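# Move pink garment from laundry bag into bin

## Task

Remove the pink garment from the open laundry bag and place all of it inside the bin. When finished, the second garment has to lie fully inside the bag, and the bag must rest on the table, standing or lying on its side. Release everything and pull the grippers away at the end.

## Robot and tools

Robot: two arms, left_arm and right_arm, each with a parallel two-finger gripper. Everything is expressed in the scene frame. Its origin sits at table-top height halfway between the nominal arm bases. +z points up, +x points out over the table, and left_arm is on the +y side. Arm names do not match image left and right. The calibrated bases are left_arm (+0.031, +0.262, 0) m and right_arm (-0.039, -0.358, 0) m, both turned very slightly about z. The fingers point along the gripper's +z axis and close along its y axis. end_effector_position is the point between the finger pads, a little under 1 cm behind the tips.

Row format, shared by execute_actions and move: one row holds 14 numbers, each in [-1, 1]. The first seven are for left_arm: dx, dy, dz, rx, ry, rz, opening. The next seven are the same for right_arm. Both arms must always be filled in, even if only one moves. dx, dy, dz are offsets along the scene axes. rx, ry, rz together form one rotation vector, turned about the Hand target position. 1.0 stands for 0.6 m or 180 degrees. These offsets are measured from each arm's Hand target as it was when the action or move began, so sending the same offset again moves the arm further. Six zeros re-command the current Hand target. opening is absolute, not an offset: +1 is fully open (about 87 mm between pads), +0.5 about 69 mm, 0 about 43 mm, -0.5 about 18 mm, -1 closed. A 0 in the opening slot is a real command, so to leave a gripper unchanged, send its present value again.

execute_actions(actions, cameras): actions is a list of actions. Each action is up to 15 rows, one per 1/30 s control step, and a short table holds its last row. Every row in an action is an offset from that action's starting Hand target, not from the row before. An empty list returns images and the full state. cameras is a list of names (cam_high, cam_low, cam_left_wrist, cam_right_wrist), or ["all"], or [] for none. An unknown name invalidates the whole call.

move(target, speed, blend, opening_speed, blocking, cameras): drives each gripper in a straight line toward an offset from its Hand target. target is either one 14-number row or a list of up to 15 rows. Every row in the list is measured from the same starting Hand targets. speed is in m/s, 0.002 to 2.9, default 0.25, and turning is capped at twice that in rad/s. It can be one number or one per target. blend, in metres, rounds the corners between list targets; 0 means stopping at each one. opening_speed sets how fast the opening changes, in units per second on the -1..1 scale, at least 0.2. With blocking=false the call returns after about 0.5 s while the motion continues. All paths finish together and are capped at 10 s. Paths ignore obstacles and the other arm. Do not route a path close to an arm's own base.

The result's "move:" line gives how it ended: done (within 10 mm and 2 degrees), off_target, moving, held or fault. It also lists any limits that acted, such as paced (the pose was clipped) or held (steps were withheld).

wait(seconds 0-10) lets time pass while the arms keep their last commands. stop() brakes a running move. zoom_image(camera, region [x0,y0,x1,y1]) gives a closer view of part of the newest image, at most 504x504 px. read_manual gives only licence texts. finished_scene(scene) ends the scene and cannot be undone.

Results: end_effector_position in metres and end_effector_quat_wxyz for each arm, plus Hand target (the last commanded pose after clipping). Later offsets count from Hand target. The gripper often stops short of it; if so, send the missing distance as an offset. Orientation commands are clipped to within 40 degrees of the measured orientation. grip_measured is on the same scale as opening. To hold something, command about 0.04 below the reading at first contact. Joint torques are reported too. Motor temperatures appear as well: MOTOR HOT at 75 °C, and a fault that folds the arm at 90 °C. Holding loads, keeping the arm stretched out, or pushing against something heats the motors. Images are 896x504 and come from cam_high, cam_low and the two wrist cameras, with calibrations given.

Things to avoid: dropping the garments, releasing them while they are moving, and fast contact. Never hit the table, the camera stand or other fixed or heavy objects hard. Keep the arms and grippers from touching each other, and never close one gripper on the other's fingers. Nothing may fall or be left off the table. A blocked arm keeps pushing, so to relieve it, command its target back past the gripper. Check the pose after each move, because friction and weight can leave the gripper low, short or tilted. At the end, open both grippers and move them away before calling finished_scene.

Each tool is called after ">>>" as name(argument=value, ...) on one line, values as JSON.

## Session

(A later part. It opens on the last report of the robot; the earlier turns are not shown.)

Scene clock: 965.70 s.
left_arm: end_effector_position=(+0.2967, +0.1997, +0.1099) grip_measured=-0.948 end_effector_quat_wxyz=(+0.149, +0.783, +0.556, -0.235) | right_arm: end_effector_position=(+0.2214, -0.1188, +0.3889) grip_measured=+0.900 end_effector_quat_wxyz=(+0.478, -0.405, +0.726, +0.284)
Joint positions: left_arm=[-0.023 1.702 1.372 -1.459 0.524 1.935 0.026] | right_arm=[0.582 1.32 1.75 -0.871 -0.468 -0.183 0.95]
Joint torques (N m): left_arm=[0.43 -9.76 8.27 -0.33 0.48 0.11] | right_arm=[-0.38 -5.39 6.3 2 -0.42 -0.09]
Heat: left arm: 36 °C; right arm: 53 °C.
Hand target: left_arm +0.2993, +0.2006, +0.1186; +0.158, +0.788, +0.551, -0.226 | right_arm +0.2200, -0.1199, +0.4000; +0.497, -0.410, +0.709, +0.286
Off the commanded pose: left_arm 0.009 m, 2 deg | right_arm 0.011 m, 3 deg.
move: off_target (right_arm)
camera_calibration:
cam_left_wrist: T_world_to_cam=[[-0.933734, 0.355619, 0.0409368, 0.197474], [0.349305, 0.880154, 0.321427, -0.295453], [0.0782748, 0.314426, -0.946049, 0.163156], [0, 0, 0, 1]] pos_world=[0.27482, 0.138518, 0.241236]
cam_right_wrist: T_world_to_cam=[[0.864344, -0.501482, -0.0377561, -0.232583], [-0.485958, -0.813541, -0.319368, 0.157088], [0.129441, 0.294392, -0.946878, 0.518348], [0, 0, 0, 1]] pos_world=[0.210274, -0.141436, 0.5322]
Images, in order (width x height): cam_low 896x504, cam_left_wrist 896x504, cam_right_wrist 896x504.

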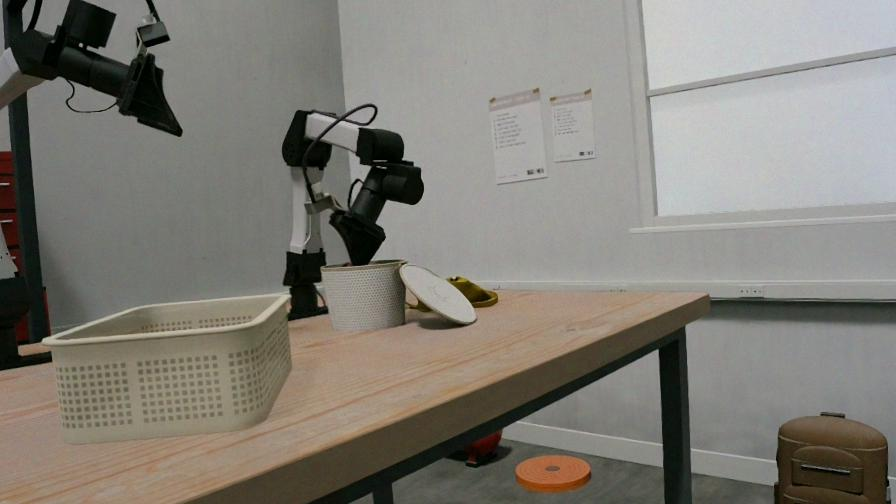

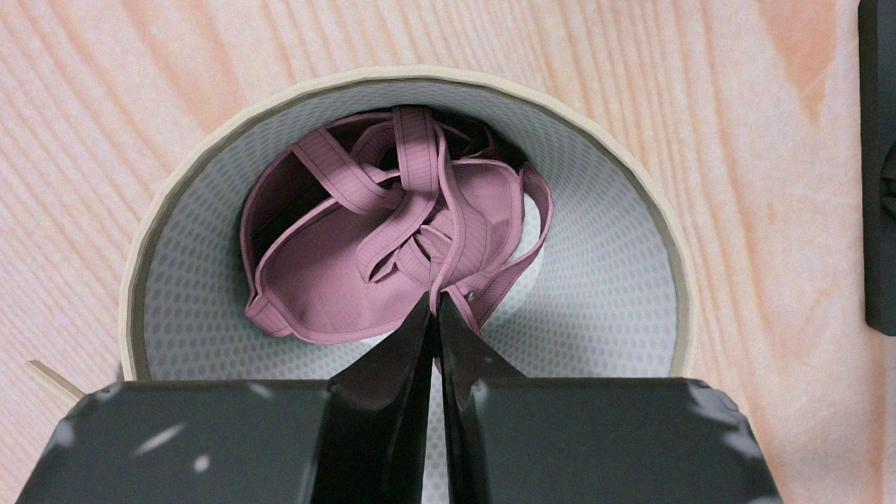

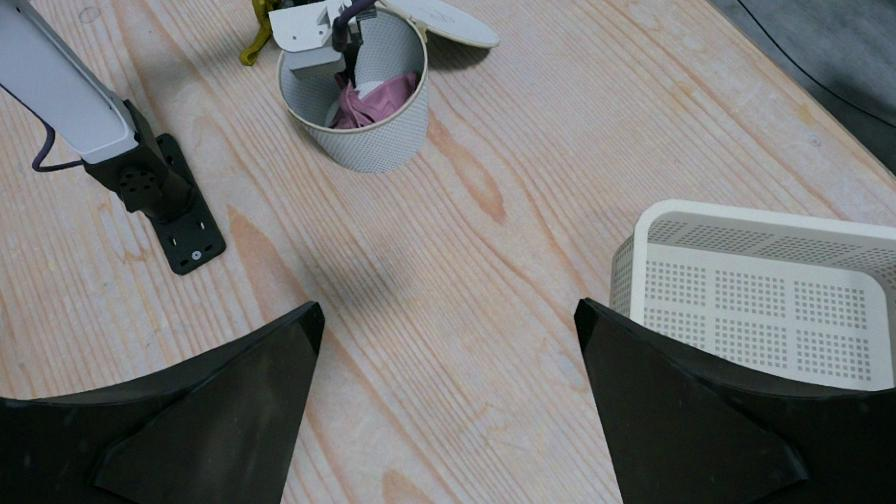

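>>> move(target=[0.0, 0.0, 0.25, 0, 0, 0, -1.0, 0, 0, 0, 0, 0, 0, 0.9], speed=0.12, cameras=["cam_left_wrist", "cam_right_wrist", "cam_low"])

Scene clock: 969.57 s.
left_arm: end_effector_position=(+0.3023, +0.1990, +0.2626) grip_measured=-0.948 end_effector_quat_wxyz=(+0.279, +0.757, +0.587, -0.070) | right_arm: end_effector_position=(+0.2214, -0.1188, +0.3889) grip_measured=+0.900 end_effector_quat_wxyz=(+0.478, -0.405, +0.726, +0.284)
Joint positions: left_arm=[-0.036 1.416 1.688 -1.559 0.518 1.703 0.026] | right_arm=[0.582 1.32 1.75 -0.871 -0.468 -0.183 0.95]
Joint torques (N m): left_arm=[-0.34 -5.87 8.18 0.87 0.33 -0.17] | right_arm=[-0.38 -5.38 6.3 2 -0.42 -0.09]
Heat: left arm: 36 °C; right arm: 53 °C.
Hand target: left_arm +0.2993, +0.2006, +0.2685; +0.158, +0.788, +0.551, -0.226 | right_arm +0.2200, -0.1199, +0.4000; +0.497, -0.410, +0.709, +0.286
Off the commanded pose: left_arm 0.007 m, 23 deg | right_arm 0.011 m, 3 deg.
joint sent to its limit (left arm) — joint 4 (wrist pitch), lower limit. The joint targets are off in orientation, not in position.
move: off_target (left_arm, right_arm)
camera_calibration:
cam_left_wrist: T_world_to_cam=[[-0.929093, 0.174568, -0.326054, 0.32774], [0.0387285, 0.922672, 0.383636, -0.276745], [0.367812, 0.343806, -0.864009, 0.192429], [0, 0, 0, 1]] pos_world=[0.244441, 0.131973, 0.37929]
cam_right_wrist: T_world_to_cam=[[0.864344, -0.501482, -0.0377561, -0.232583], [-0.485958, -0.813541, -0.319368, 0.157088], [0.129441, 0.294392, -0.946878, 0.518348], [0, 0, 0, 1]] pos_world=[0.210274, -0.141436, 0.5322]
Images, in order (width x height): cam_low 896x504, cam_left_wrist 896x504, cam_right_wrist 896x504.

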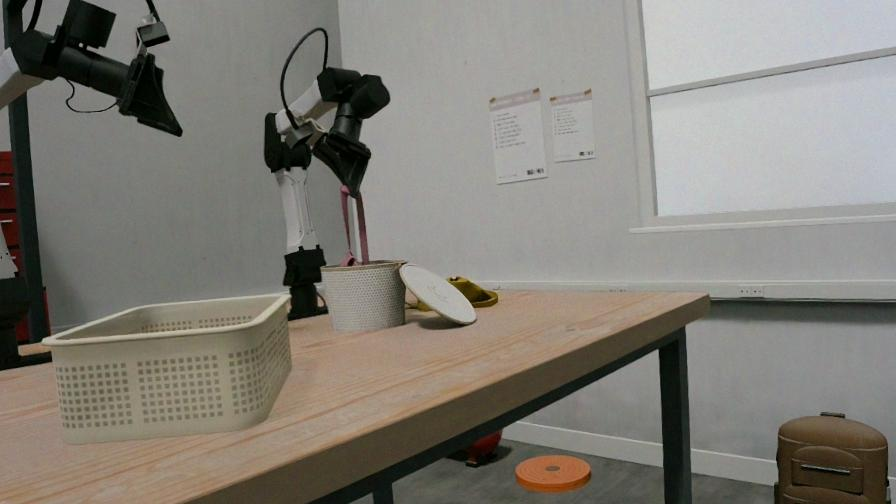

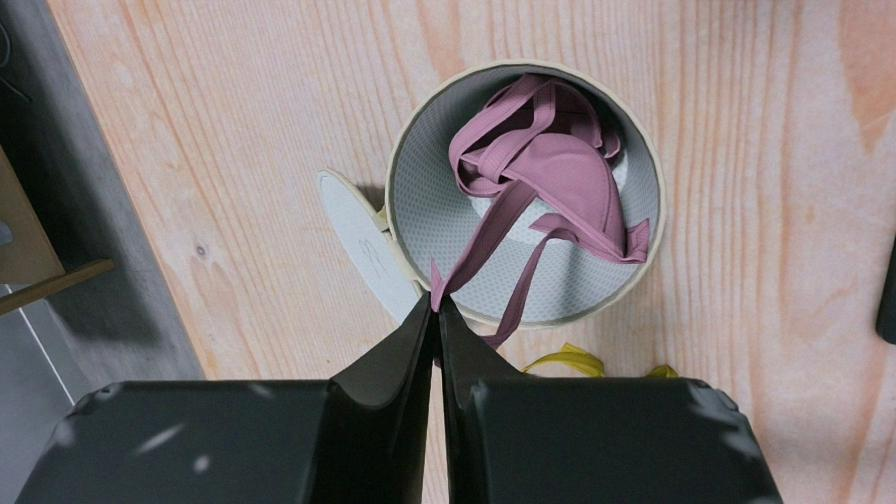

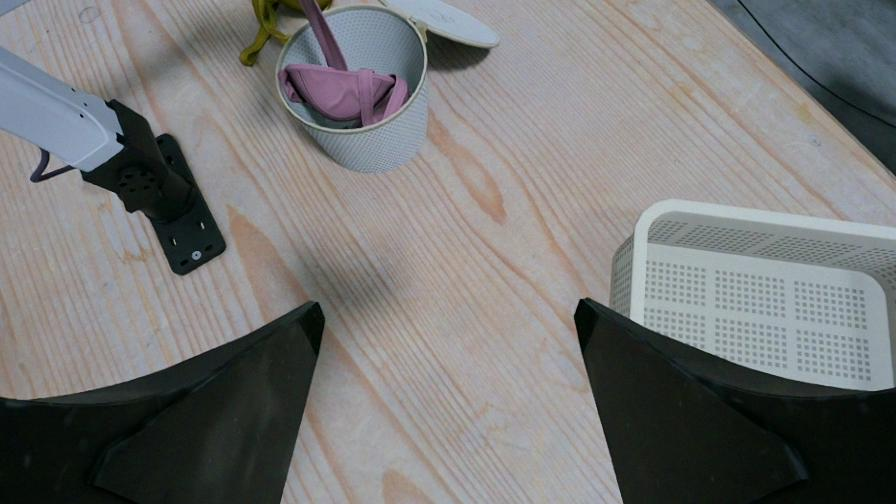

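>>> move(target=[0.0, 0.0, 0.32, -0.1302, -0.0473, 0.4385, -1.0, 0.0333, -0.4668, -0.1333, -0.0493, 0.1074, -0.3848, 0.5], speed=0.25, cameras=["cam_left_wrist", "cam_high", "cam_low"])

Scene clock: 1022.83 s.
left_arm: end_effector_position=(+0.2991, +0.2003, +0.4604) grip_measured=-0.948 end_effector_quat_wxyz=(+0.502, +0.223, +0.827, -0.118) | right_arm: end_effector_position=(+0.2400, -0.3963, +0.3220) grip_measured=+0.500 end_effector_quat_wxyz=(+0.424, +0.068, +0.903, -0.031)
Joint positions: left_arm=[0.016 1.524 2.545 -1.564 0.439 0.284 0.026] | right_arm=[-0.083 1.176 1.604 -1.12 0.015 0.015 0.75]
Joint torques (N m): left_arm=[-0.5 -2.77 4.98 2.26 0.07 -0.18] | right_arm=[-0.36 -2.24 5.97 1.64 0.04 0.14]
Heat: left arm: 35 °C; right arm: 53 °C.
Hand target: left_arm +0.2993, +0.2005, +0.4605; +0.446, +0.230, +0.857, -0.119 | right_arm +0.2399, -0.4000, +0.3201; +0.421, +0.079, +0.903, -0.036
Off the commanded pose: left_arm 0.000 m, 7 deg | right_arm 0.004 m, 1 deg.
joint sent to its limit (left arm) — joint 4 (wrist pitch), lower limit. The joint targets are off in orientation, not in position.
move: off_target (left_arm)
camera_calibration:
cam_left_wrist: T_world_to_cam=[[-0.507224, -0.861396, -0.0268279, 0.332566], [-0.843309, 0.502509, -0.190566, 0.258549], [0.177634, -0.0740356, -0.981308, 0.558621], [0, 0, 0, 1]] pos_world=[0.287492, 0.197906, 0.606372]
Images, in order (width x height): cam_high 896x504, cam_low 896x504, cam_left_wrist 896x504.

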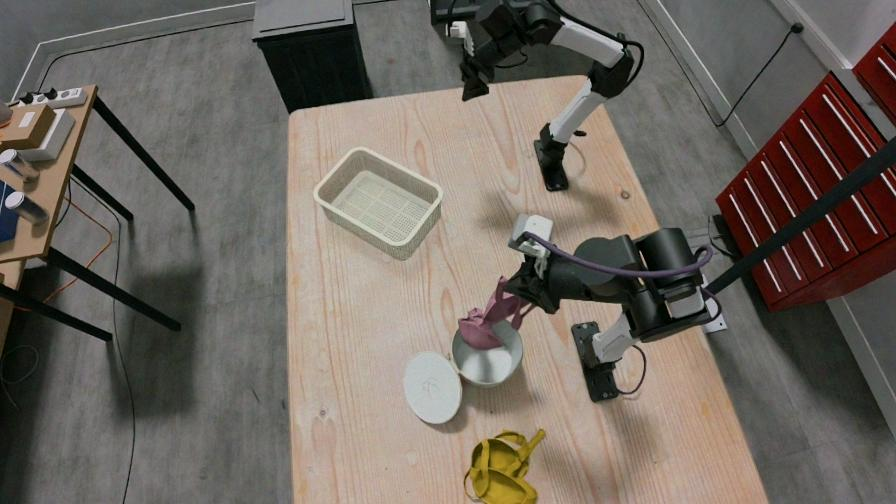

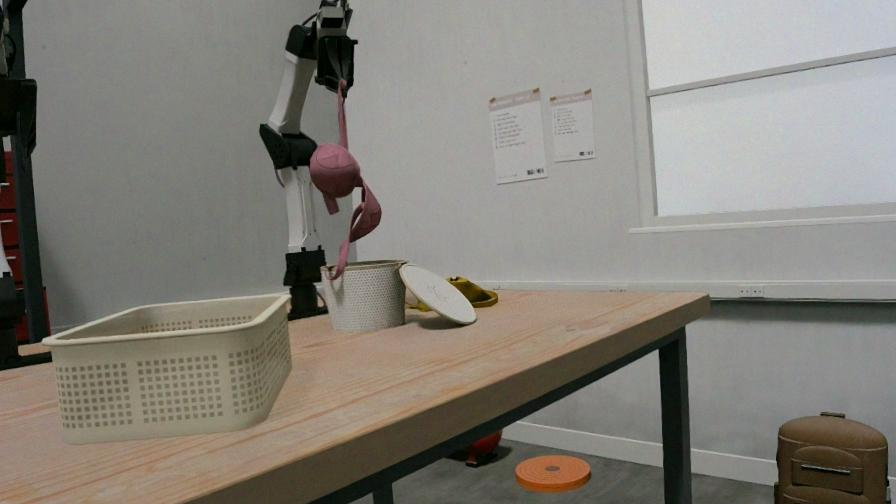

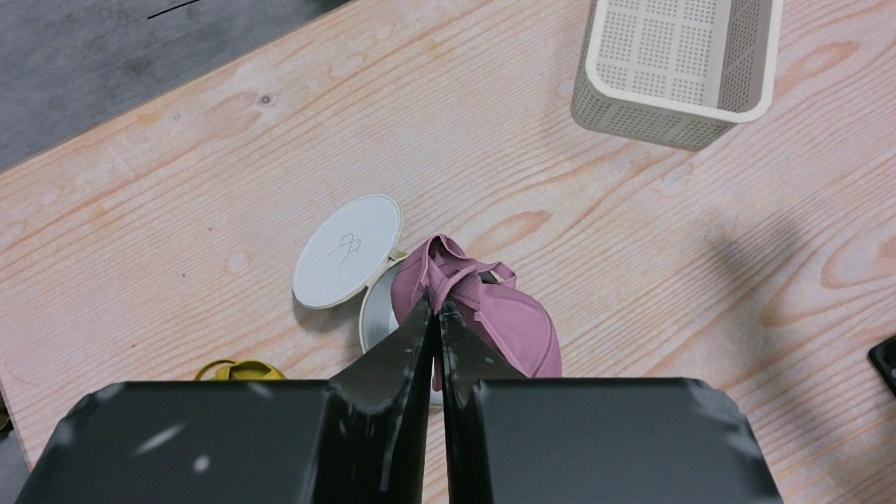

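>>> move(target=[[0.0345, -0.0675, 0.1158, 0, 0, 0, -1.0, 0, 0, 0, 0, 0, 0, 0.5], [0.1512, -0.3175, 0.1158, -0.0882, -0.1083, -0.0984, -1.0, 0, 0, 0, 0, 0, 0, 0.5], [0.2595, -0.6758, 0.0992, -0.1584, -0.1950, -0.0948, -1.0, 0, 0, 0, 0, 0, 0, 0.5]], speed=0.25, blend=[0.03, 0.05, 0], cameras=["cam_left_wrist", "cam_high", "cam_low", "cam_right_wrist"])

Scene clock: 1048.57 s.
left_arm: end_effector_position=(+0.4481, -0.2002, +0.5243) grip_measured=-0.948 end_effector_quat_wxyz=(+0.733, +0.247, +0.541, -0.329) | right_arm: end_effector_position=(+0.2400, -0.3963, +0.3220) grip_measured=+0.500 end_effector_quat_wxyz=(+0.424, +0.068, +0.903, -0.031)
Joint positions: left_arm=[-0.824 2.3 2.859 -0.263 0.017 0.002 0.026] | right_arm=[-0.083 1.176 1.604 -1.12 0.015 0.015 0.75]
Joint torques (N m): left_arm=[-0.06 -11.74 7.05 2.53 -0.11 -0.07] | right_arm=[-0.36 -2.24 5.96 1.64 0.05 0.14]
Heat: left arm: 39 °C; right arm: 52 °C.
Hand target: left_arm +0.4550, -0.2049, +0.5200; +0.700, +0.261, +0.587, -0.312 | right_arm +0.2399, -0.4000, +0.3201; +0.421, +0.079, +0.903, -0.036
Off the commanded pose: left_arm 0.009 m, 7 deg | right_arm 0.004 m, 1 deg.
elbow stopped short (left arm): the move would have taken joint 3 (elbow) straighter than the controller allows.
move: off_target (left_arm)
camera_calibration:
cam_left_wrist: T_world_to_cam=[[-0.76202, -0.647177, -0.0220846, 0.219461], [-0.349068, 0.439258, -0.827771, 0.697612], [0.545415, -0.623069, -0.560632, 0.0699222], [0, 0, 0, 1]] pos_world=[0.372611, -0.120835, 0.62151]
cam_right_wrist: T_world_to_cam=[[-0.144135, -0.98942, -0.0165386, -0.34854], [-0.989224, 0.1445, -0.0235794, 0.324235], [0.0257198, 0.0129618, -0.999585, 0.464608], [0, 0, 0, 1]] pos_world=[0.258555, -0.397727, 0.466296]

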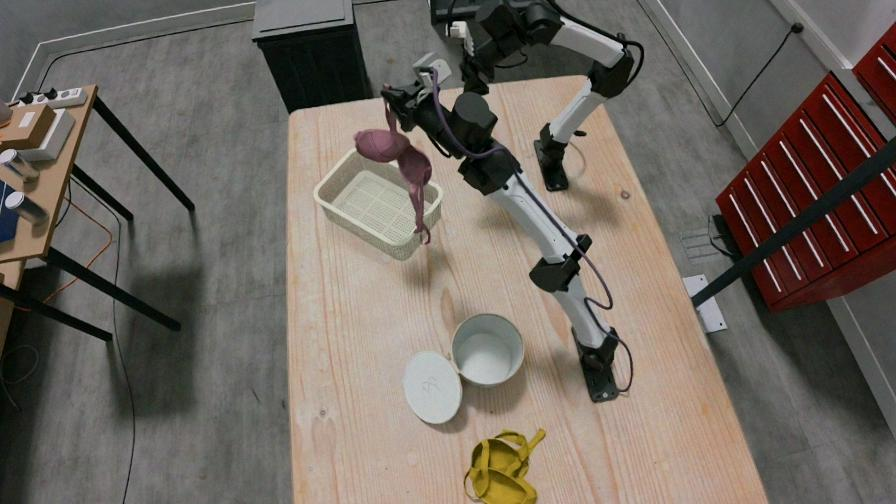

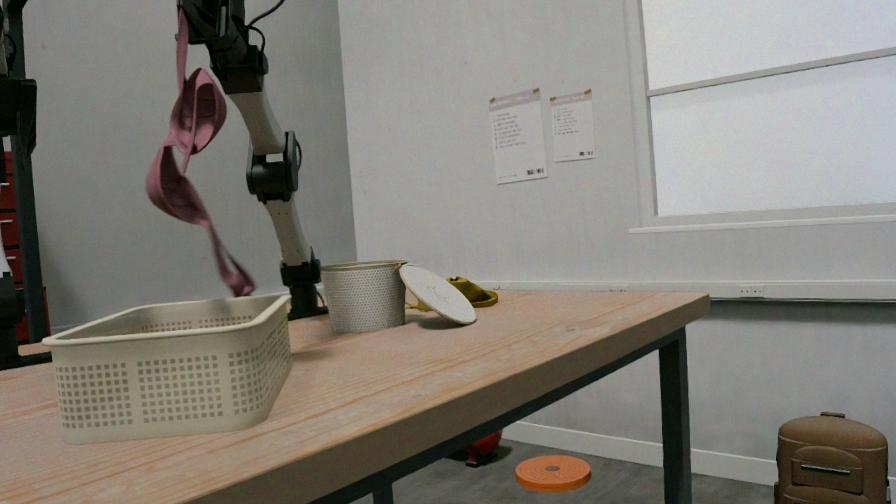

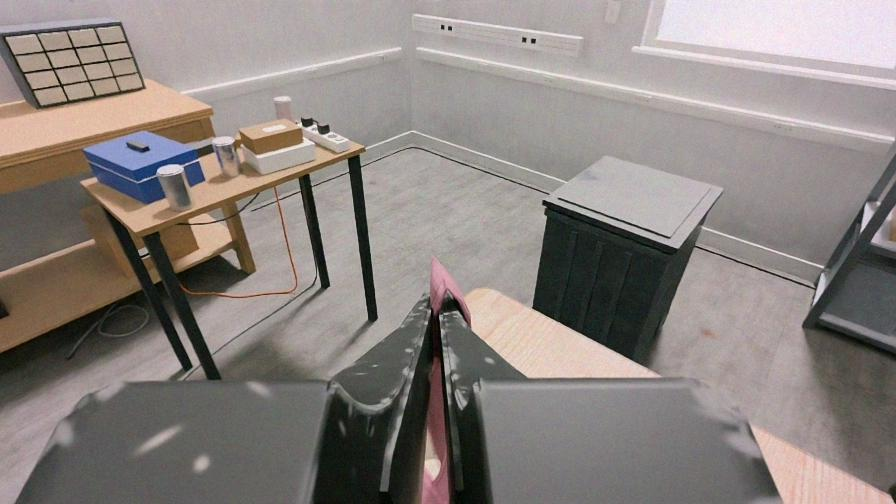

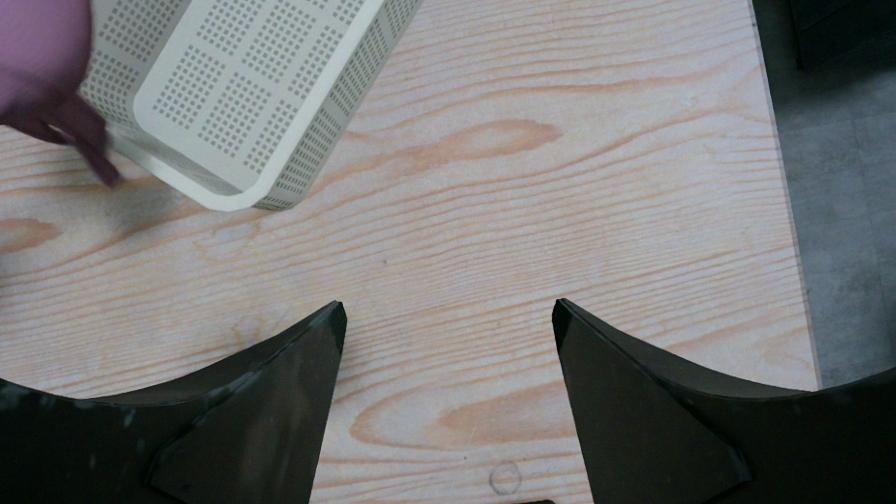

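>>> execute_actions(actions=[], cameras=["all"])

Scene clock: 1083.10 s.
left_arm: end_effector_position=(+0.4481, -0.2002, +0.5244) grip_measured=-0.948 end_effector_quat_wxyz=(+0.733, +0.247, +0.541, -0.329) | right_arm: end_effector_position=(+0.2400, -0.3963, +0.3220) grip_measured=+0.500 end_effector_quat_wxyz=(+0.424, +0.068, +0.903, -0.031)
Joint positions: left_arm=[-0.824 2.3 2.859 -0.262 0.017 0.002 0.026] | right_arm=[-0.083 1.176 1.604 -1.12 0.015 0.015 0.75]
Joint velocities: within noise
Joint torques (N m): left_arm=[-0.06 -11.71 7.05 2.54 -0.11 -0.06] | right_arm=[-0.36 -2.24 5.96 1.64 0.05 0.14]
Motor temperatures (°C): left_arm=[22 37 34 44 25 23 25] | right_arm=[22 31 40 52 25 26 23]
Heat: left arm: 44 °C; right arm: 52 °C.
Hand target: left_arm +0.4550, -0.2050, +0.5200; +0.700, +0.261, +0.587, -0.312 | right_arm +0.2399, -0.4000, +0.3201; +0.421, +0.079, +0.903, -0.036
Tool commands: left_gripper/opening=-1.0 right_gripper/opening=+0.5
Off the commanded pose: left_arm 0.009 m, 7 deg | right_arm 0.004 m, 1 deg.
camera_calibration:
cam_left_wrist: T_world_to_cam=[[-0.762051, -0.647141, -0.0220755, 0.219536], [-0.348806, 0.438988, -0.828025, 0.697595], [0.545539, -0.623297, -0.560257, 0.0696777], [0, 0, 0, 1]] pos_world=[0.372611, -0.120735, 0.621509]
cam_right_wrist: T_world_to_cam=[[-0.144135, -0.98942, -0.0165386, -0.34854], [-0.989224, 0.1445, -0.0235794, 0.324235], [0.0257198, 0.0129618, -0.999585, 0.464608], [0, 0, 0, 1]] pos_world=[0.258555, -0.397727, 0.466296]

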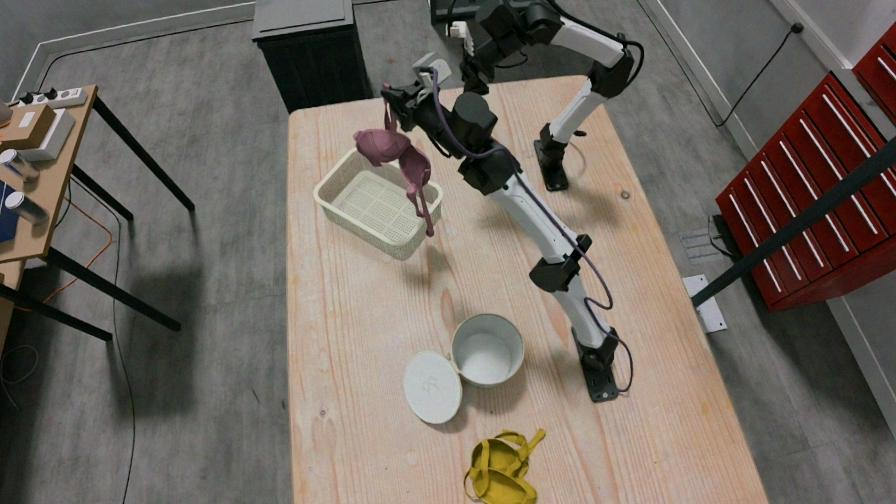

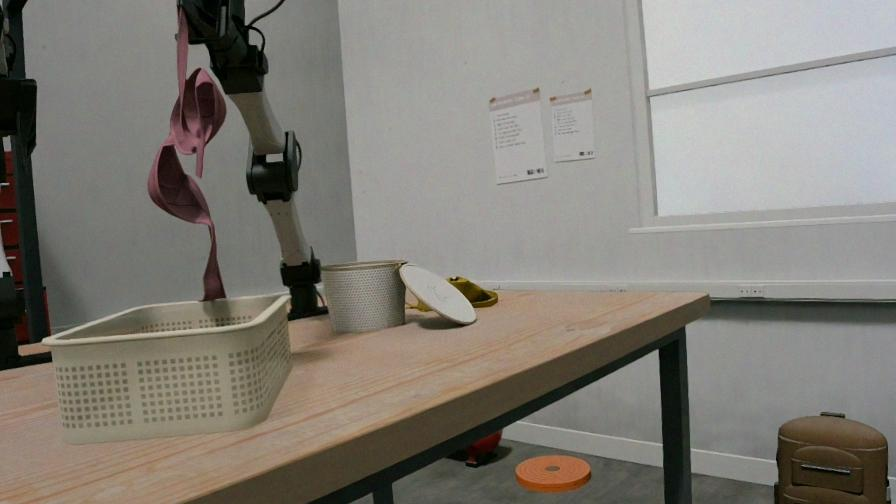

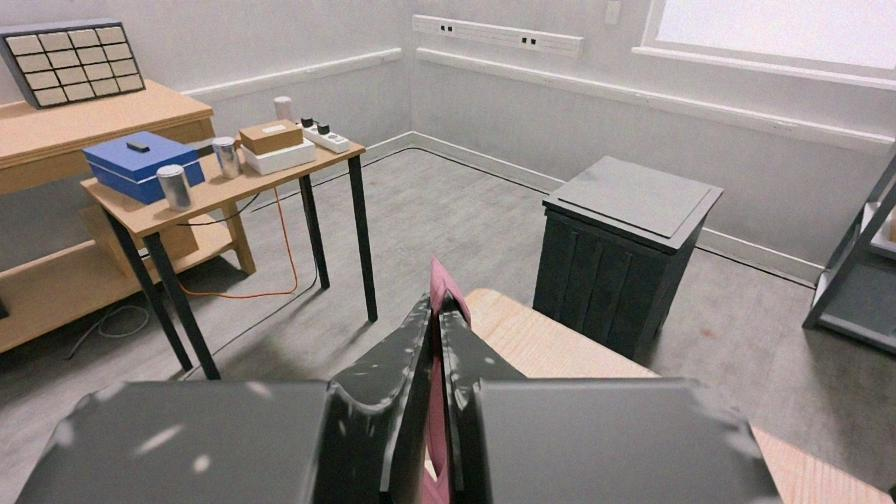

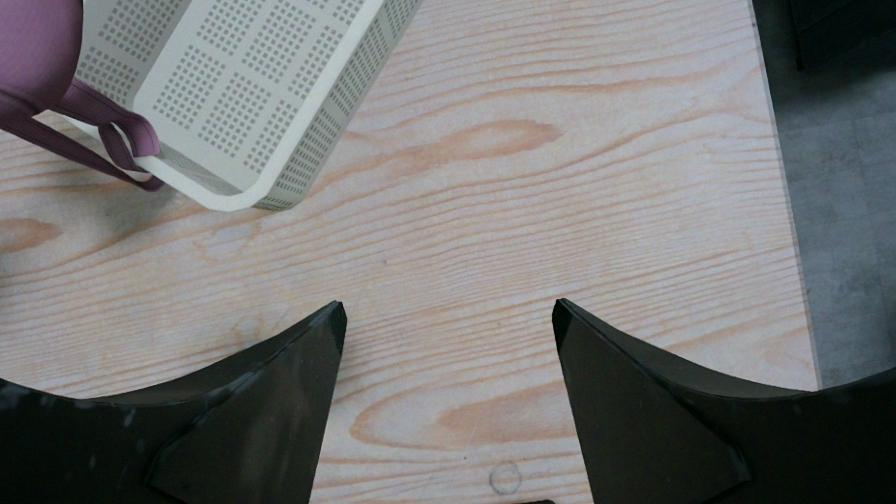

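>>> move(target=[[0.0183,-0.0268,-0.1,0.012,0.011,0,-1,0,0,0,0,0,0,0.5],[0.075,-0.075,-0.2833,0.0413,0.0372,0,-1,0,0,0,0,0,0,0.5],[0.1167,-0.1167,-0.5167,0.0826,0.0743,0,-1,0,0,0,0,0,0,0.5]], speed=0.15, blend=0.03, cameras=["cam_high","cam_low","cam_left_wrist"])

Scene clock: 1098.83 s.
left_arm: end_effector_position=(+0.5203, -0.2757, +0.2125) grip_measured=-0.948 end_effector_quat_wxyz=(+0.587, +0.313, +0.698, -0.264) | right_arm: end_effector_position=(+0.2400, -0.3963, +0.3220) grip_measured=+0.500 end_effector_quat_wxyz=(+0.424, +0.068, +0.903, -0.031)
Joint positions: left_arm=[-0.822 2.545 2.443 -0.071 0.014 0.002 0.026] | right_arm=[-0.083 1.176 1.604 -1.12 0.015 0.015 0.75]
Joint torques (N m): left_arm=[0.47 -16.02 11.08 2.52 0.03 -0.01] | right_arm=[-0.36 -2.24 5.96 1.64 0.05 0.14]
Heat: left arm: 45 °C; right arm: 51 °C.
Hand target: left_arm +0.5252, -0.2750, +0.2100; +0.587, +0.311, +0.700, -0.262 | right_arm +0.2399, -0.4000, +0.3201; +0.421, +0.079, +0.903, -0.036
Off the commanded pose: left_arm 0.005 m, 0 deg | right_arm 0.004 m, 1 deg.
move: done
camera_calibration:
cam_left_wrist: T_world_to_cam=[[-0.762562, -0.6469, -0.004533, 0.21532], [-0.563991, 0.668229, -0.485164, 0.600086], [0.316881, -0.367411, -0.874411, 0.0647718], [0, 0, 0, 1]] pos_world=[0.482113, -0.237907, 0.348753]
Images, in order (width x height): cam_high 896x504, cam_low 896x504, cam_left_wrist 896x504.

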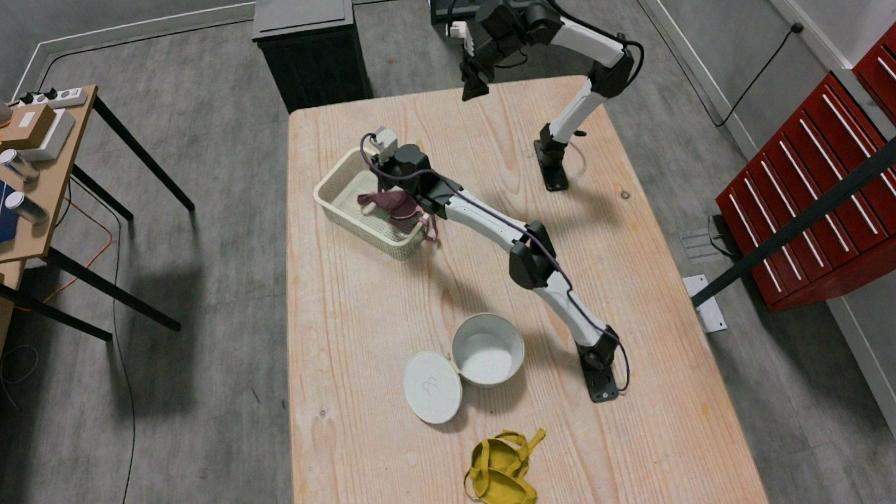

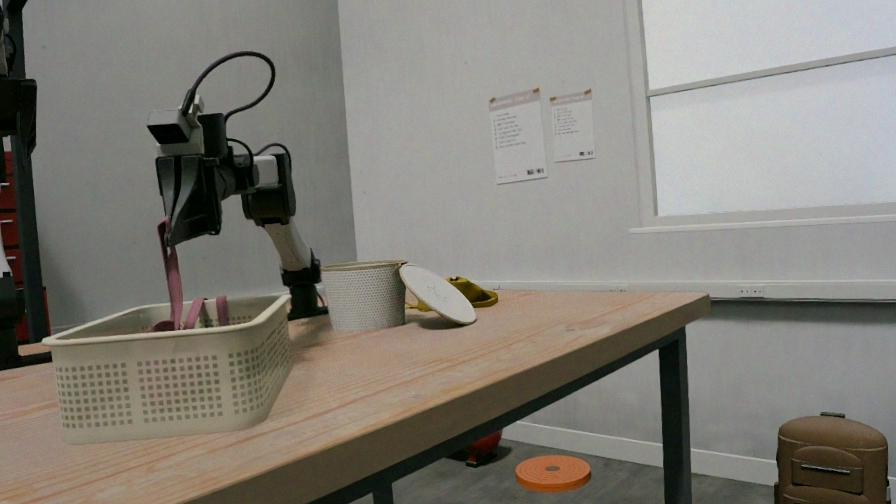

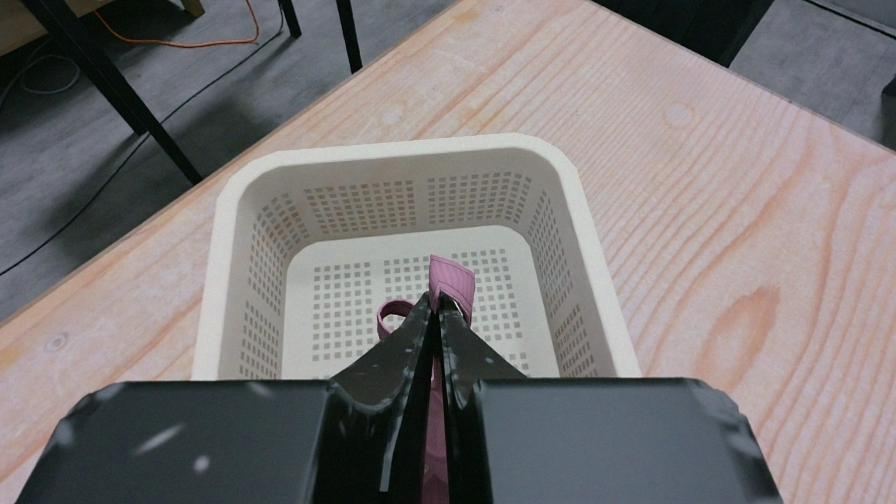

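>>> zoom_image(camera="cam_high", region=[300, 120, 480, 280])

>>> zoom_image(camera="cam_low", region=[30, 180, 310, 450])

Scaled by 2.800 from the camera's 896x504 image, which has a finer 1280x720 frame.

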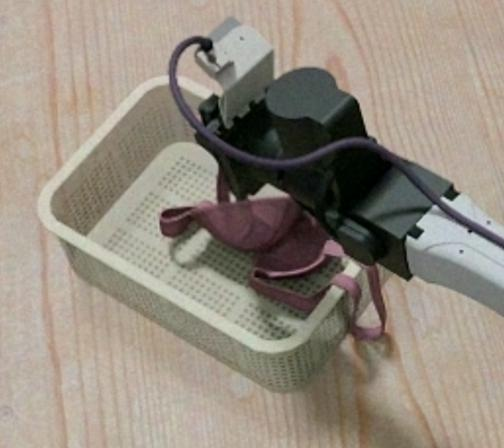

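Scaled by 1.800 from the camera's 896x504 image, which has a finer 1280x720 frame.

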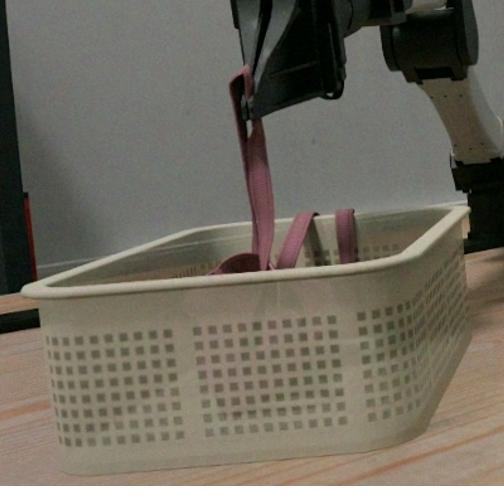

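>>> move(target=[[0,0,0,0,0,0,0.3,0,0,0,0,0,0,0.5],[-0.042,0.0417,0.1,0,0,0,0.3,0,0,0,0,0,0,0.5],[-0.2087,0.225,0.15,0.1239,0.1115,0,0.3,0,0,0,0,0,0,0.5]], speed=0.25, blend=[0,0.03,0], opening_speed=1.5, cameras=["cam_high","cam_low","cam_left_wrist"])

Scene clock: 1127.33 s.
left_arm: end_effector_position=(+0.3977, -0.1418, +0.3074) grip_measured=+0.300 end_effector_quat_wxyz=(+0.405, +0.364, +0.818, -0.185) | right_arm: end_effector_position=(+0.2400, -0.3963, +0.3220) grip_measured=+0.500 end_effector_quat_wxyz=(+0.424, +0.068, +0.903, -0.031)
Joint positions: left_arm=[-0.822 2.294 2.847 -1.201 0.014 0.002 0.65] | right_arm=[-0.083 1.176 1.604 -1.12 0.015 0.015 0.75]
Joint torques (N m): left_arm=[0.31 -11.99 8.28 2.06 -0.02 0.04] | right_arm=[-0.36 -2.24 5.96 1.64 0.05 0.14]
Motor temperatures (°C): left_arm=[22 52 37 43 24 23 25] | right_arm=[22 30 40 51 25 26 23]
Heat: left arm: 52 °C; right arm: 51 °C.
Hand target: left_arm +0.4000, -0.1399, +0.3001; +0.386, +0.368, +0.828, -0.172 | right_arm +0.2399, -0.4000, +0.3201; +0.421, +0.079, +0.903, -0.036
Off the commanded pose: left_arm 0.008 m, 3 deg | right_arm 0.004 m, 1 deg.
elbow stopped short (left arm): the move would have taken joint 3 (elbow) straighter than the controller allows.
move: off_target (left_arm)
camera_calibration:
cam_left_wrist: T_world_to_cam=[[-0.761149, -0.648442, 0.0132392, 0.202625], [-0.648494, 0.760566, -0.0315421, 0.394715], [0.010384, -0.0325937, -0.999415, 0.443601], [0, 0, 0, 1]] pos_world=[0.405592, -0.154358, 0.453109]
Images, in order (width x height): cam_high 896x504, cam_low 896x504, cam_left_wrist 896x504.

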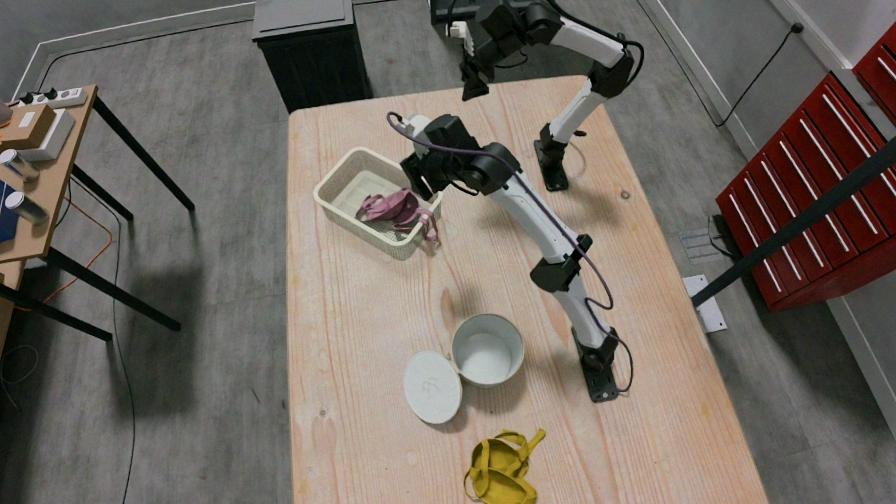

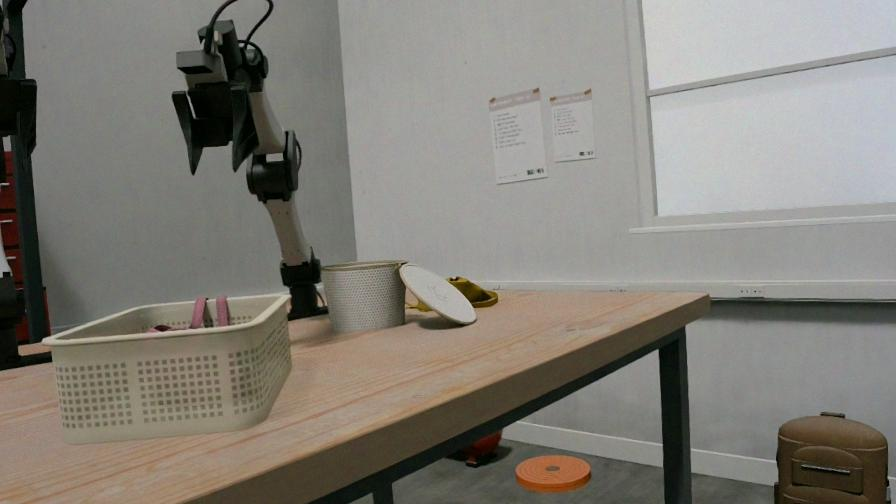

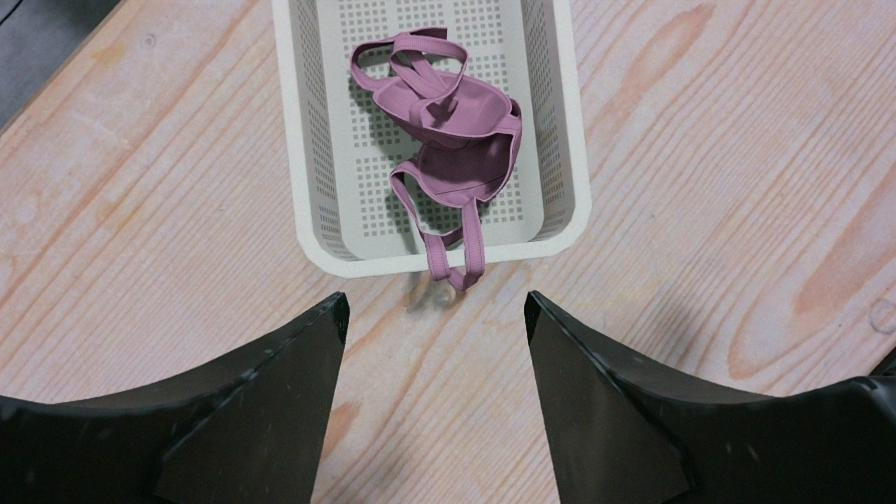

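>>> zoom_image(camera="cam_left_wrist", region=[360, 180, 560, 320])

Scaled by 2.520 from the camera's 896x504 image, which has a finer 1280x720 frame.

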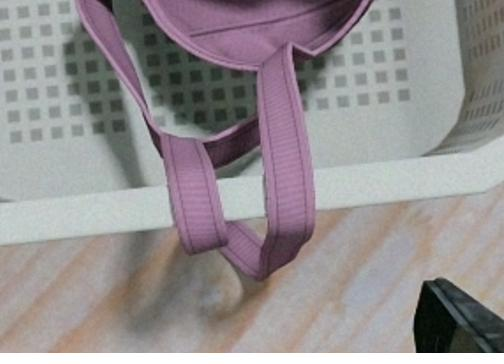

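>>> move(target=[0.015,-0.0618,-0.2752,0.0413,0.0372,0,0.6,0,0,0,0,0,0,0.5], speed=0.2, cameras=["cam_low","cam_left_wrist"])

Scene clock: 1193.37 s.
left_arm: end_effector_position=(+0.4088, -0.1764, +0.1510) grip_measured=+0.600 end_effector_quat_wxyz=(+0.323, +0.386, +0.851, -0.148) | right_arm: end_effector_position=(+0.2400, -0.3963, +0.3220) grip_measured=+0.500 end_effector_quat_wxyz=(+0.424, +0.068, +0.903, -0.031)
Joint positions: left_arm=[-0.852 2.313 2.302 -0.834 -0.004 -0.008 0.8] | right_arm=[-0.083 1.176 1.604 -1.12 0.015 0.015 0.75]
Joint torques (N m): left_arm=[-0.35 -13.55 6.89 2.11 -0.11 -0.15] | right_arm=[-0.36 -2.25 5.96 1.64 0.05 0.14]
Motor temperatures (°C): left_arm=[22 46 38 44 24 23 24] | right_arm=[22 29 40 50 25 26 23]
Heat: left arm: 46 °C; right arm: 50 °C.
Hand target: left_arm +0.4089, -0.1770, +0.1350; +0.313, +0.382, +0.858, -0.139 | right_arm +0.2399, -0.4000, +0.3201; +0.421, +0.079, +0.903, -0.036
Off the commanded pose: left_arm 0.016 m, 2 deg | right_arm 0.004 m, 1 deg.
move: off_target (left_arm)
camera_calibration:
cam_left_wrist: T_world_to_cam=[[-0.766684, -0.641894, 0.0129706, 0.194238], [-0.631552, 0.757659, 0.164606, 0.386308], [-0.115487, 0.118009, -0.986274, 0.362026], [0, 0, 0, 1]] pos_world=[0.434702, -0.210732, 0.290949]
Images, in order (width x height): cam_low 896x504, cam_left_wrist 896x504.

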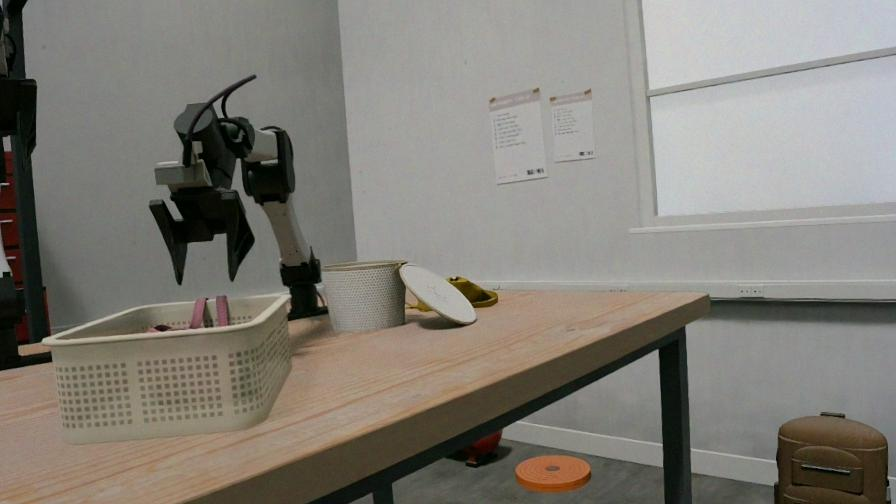

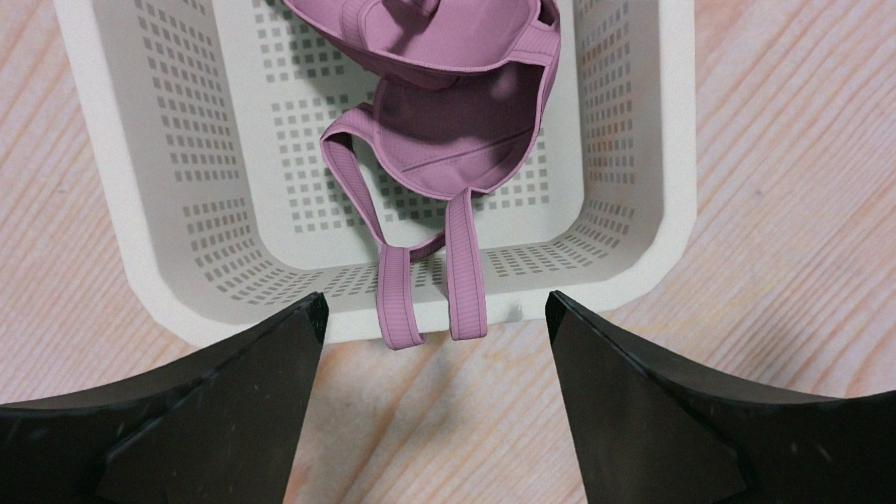

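>>> move(target=[0.0035,-0.0033,-0.0833,0.0743,0.0669,0,0.6,0,0,0,0,0,0,0.5], speed=0.12, cameras=["cam_low","cam_left_wrist"])

Scene clock: 1208.83 s.
left_arm: end_effector_position=(+0.4164, -0.1858, +0.1075) grip_measured=+0.600 end_effector_quat_wxyz=(+0.267, +0.390, +0.872, -0.123) | right_arm: end_effector_position=(+0.2400, -0.3963, +0.3220) grip_measured=+0.500 end_effector_quat_wxyz=(+0.424, +0.068, +0.903, -0.031)
Joint positions: left_arm=[-0.852 2.67 2.854 -1.158 -0.004 -0.018 0.8] | right_arm=[-0.083 1.176 1.604 -1.12 0.015 0.015 0.75]
Joint torques (N m): left_arm=[-0.09 -13.5 8.62 1.31 -0.03 -0.04] | right_arm=[-0.36 -2.25 5.97 1.64 0.05 0.14]
Motor temperatures (°C): left_arm=[22 51 37 44 24 23 24] | right_arm=[22 29 40 50 25 26 23]
Heat: left arm: 51 °C; right arm: 50 °C.
Hand target: left_arm +0.4110, -0.1790, +0.0848; +0.174, +0.399, +0.897, -0.078 | right_arm +0.2399, -0.4000, +0.3201; +0.421, +0.079, +0.903, -0.036
Off the commanded pose: left_arm 0.024 m, 12 deg | right_arm 0.004 m, 1 deg.
elbow stopped short (left arm): the move would have taken joint 3 (elbow) straighter than the controller allows.
move: off_target (left_arm)
camera_calibration:
cam_left_wrist: T_world_to_cam=[[-0.760124, -0.649468, 0.0200495, 0.189648], [-0.617174, 0.731291, 0.290361, 0.380919], [-0.203242, 0.208336, -0.956707, 0.371342], [0, 0, 0, 1]] pos_world=[0.454722, -0.232756, 0.240859]
Images, in order (width x height): cam_low 896x504, cam_left_wrist 896x504.

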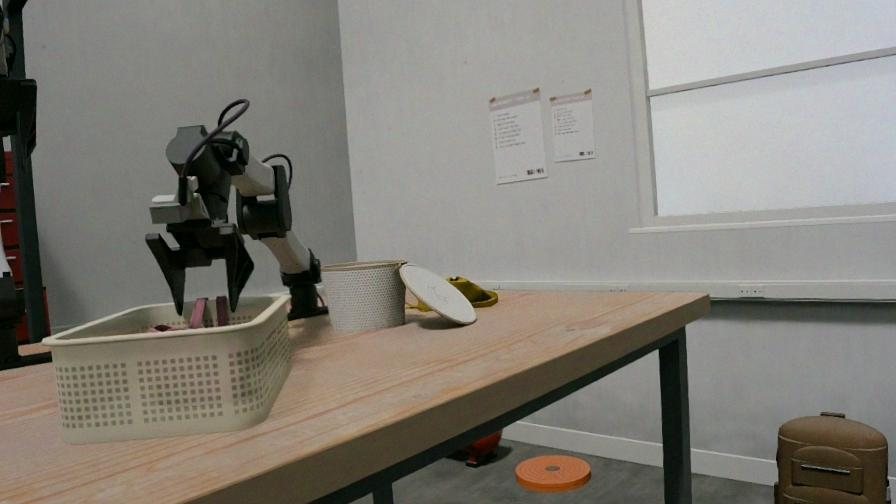

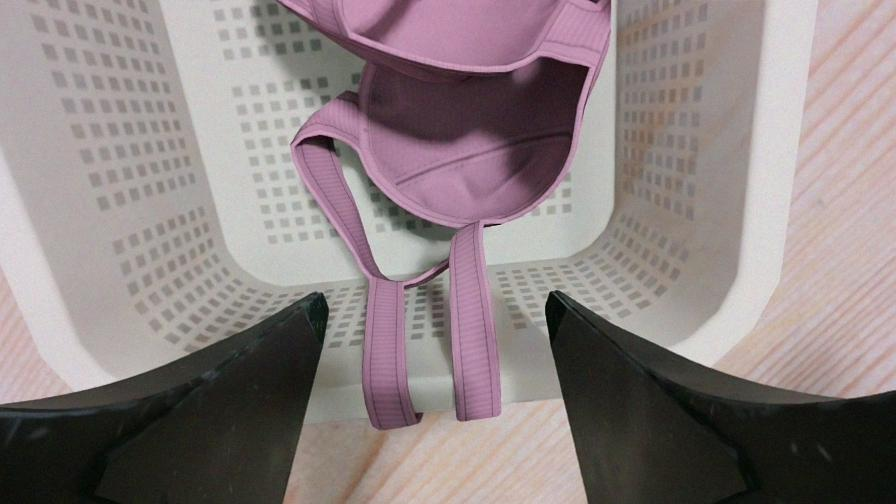

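>>> move(target=[0.0067,-0.0067,0.0037,-0.066,-0.0595,0,0.6,0,0,0,0,0,0,0.5], speed=0.12, cameras=["cam_left_wrist"])

Scene clock: 1234.50 s.
left_arm: end_effector_position=(+0.4211, -0.1912, +0.0894) grip_measured=+0.600 end_effector_quat_wxyz=(+0.309, +0.379, +0.860, -0.144) | right_arm: end_effector_position=(+0.2400, -0.3963, +0.3220) grip_measured=+0.500 end_effector_quat_wxyz=(+0.424, +0.068, +0.903, -0.031)
Joint positions: left_arm=[-0.852 2.422 2.262 -0.716 -0.005 -0.028 0.8] | right_arm=[-0.083 1.176 1.604 -1.12 0.015 0.015 0.75]
Joint torques (N m): left_arm=[-0.21 -18.25 5.93 1.71 -0.09 0.07] | right_arm=[-0.36 -2.24 5.96 1.64 0.05 0.14]
Heat: left arm: 51 °C; right arm: 50 °C.
Hand target: left_arm +0.4151, -0.1830, +0.0871; +0.298, +0.384, +0.864, -0.133 | right_arm +0.2399, -0.4000, +0.3201; +0.421, +0.079, +0.903, -0.036
Off the commanded pose: left_arm 0.010 m, 2 deg | right_arm 0.004 m, 1 deg.
move: done
camera_calibration:
cam_left_wrist: T_world_to_cam=[[-0.755655, -0.654486, 0.0251551, 0.186752], [-0.638495, 0.744664, 0.194421, 0.413098], [-0.145978, 0.130854, -0.980596, 0.319242], [0, 0, 0, 1]] pos_world=[0.451483, -0.227166, 0.228035]
Images, in order (width x height): cam_left_wrist 896x504.

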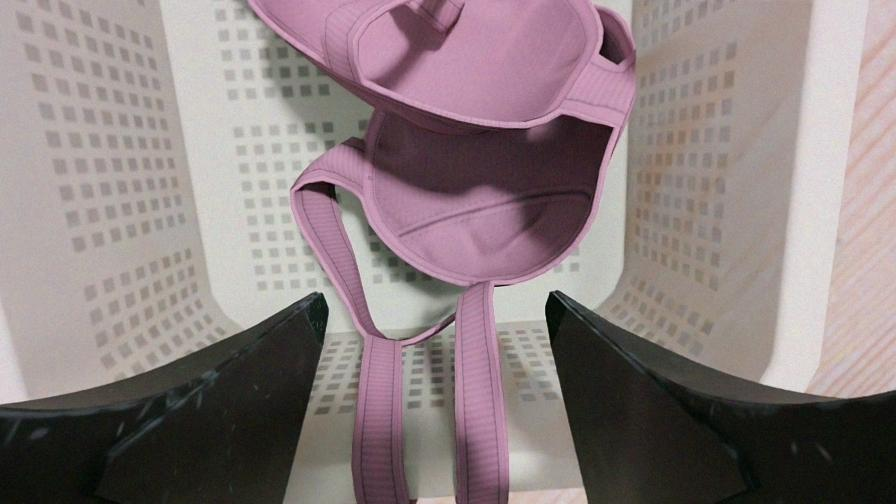

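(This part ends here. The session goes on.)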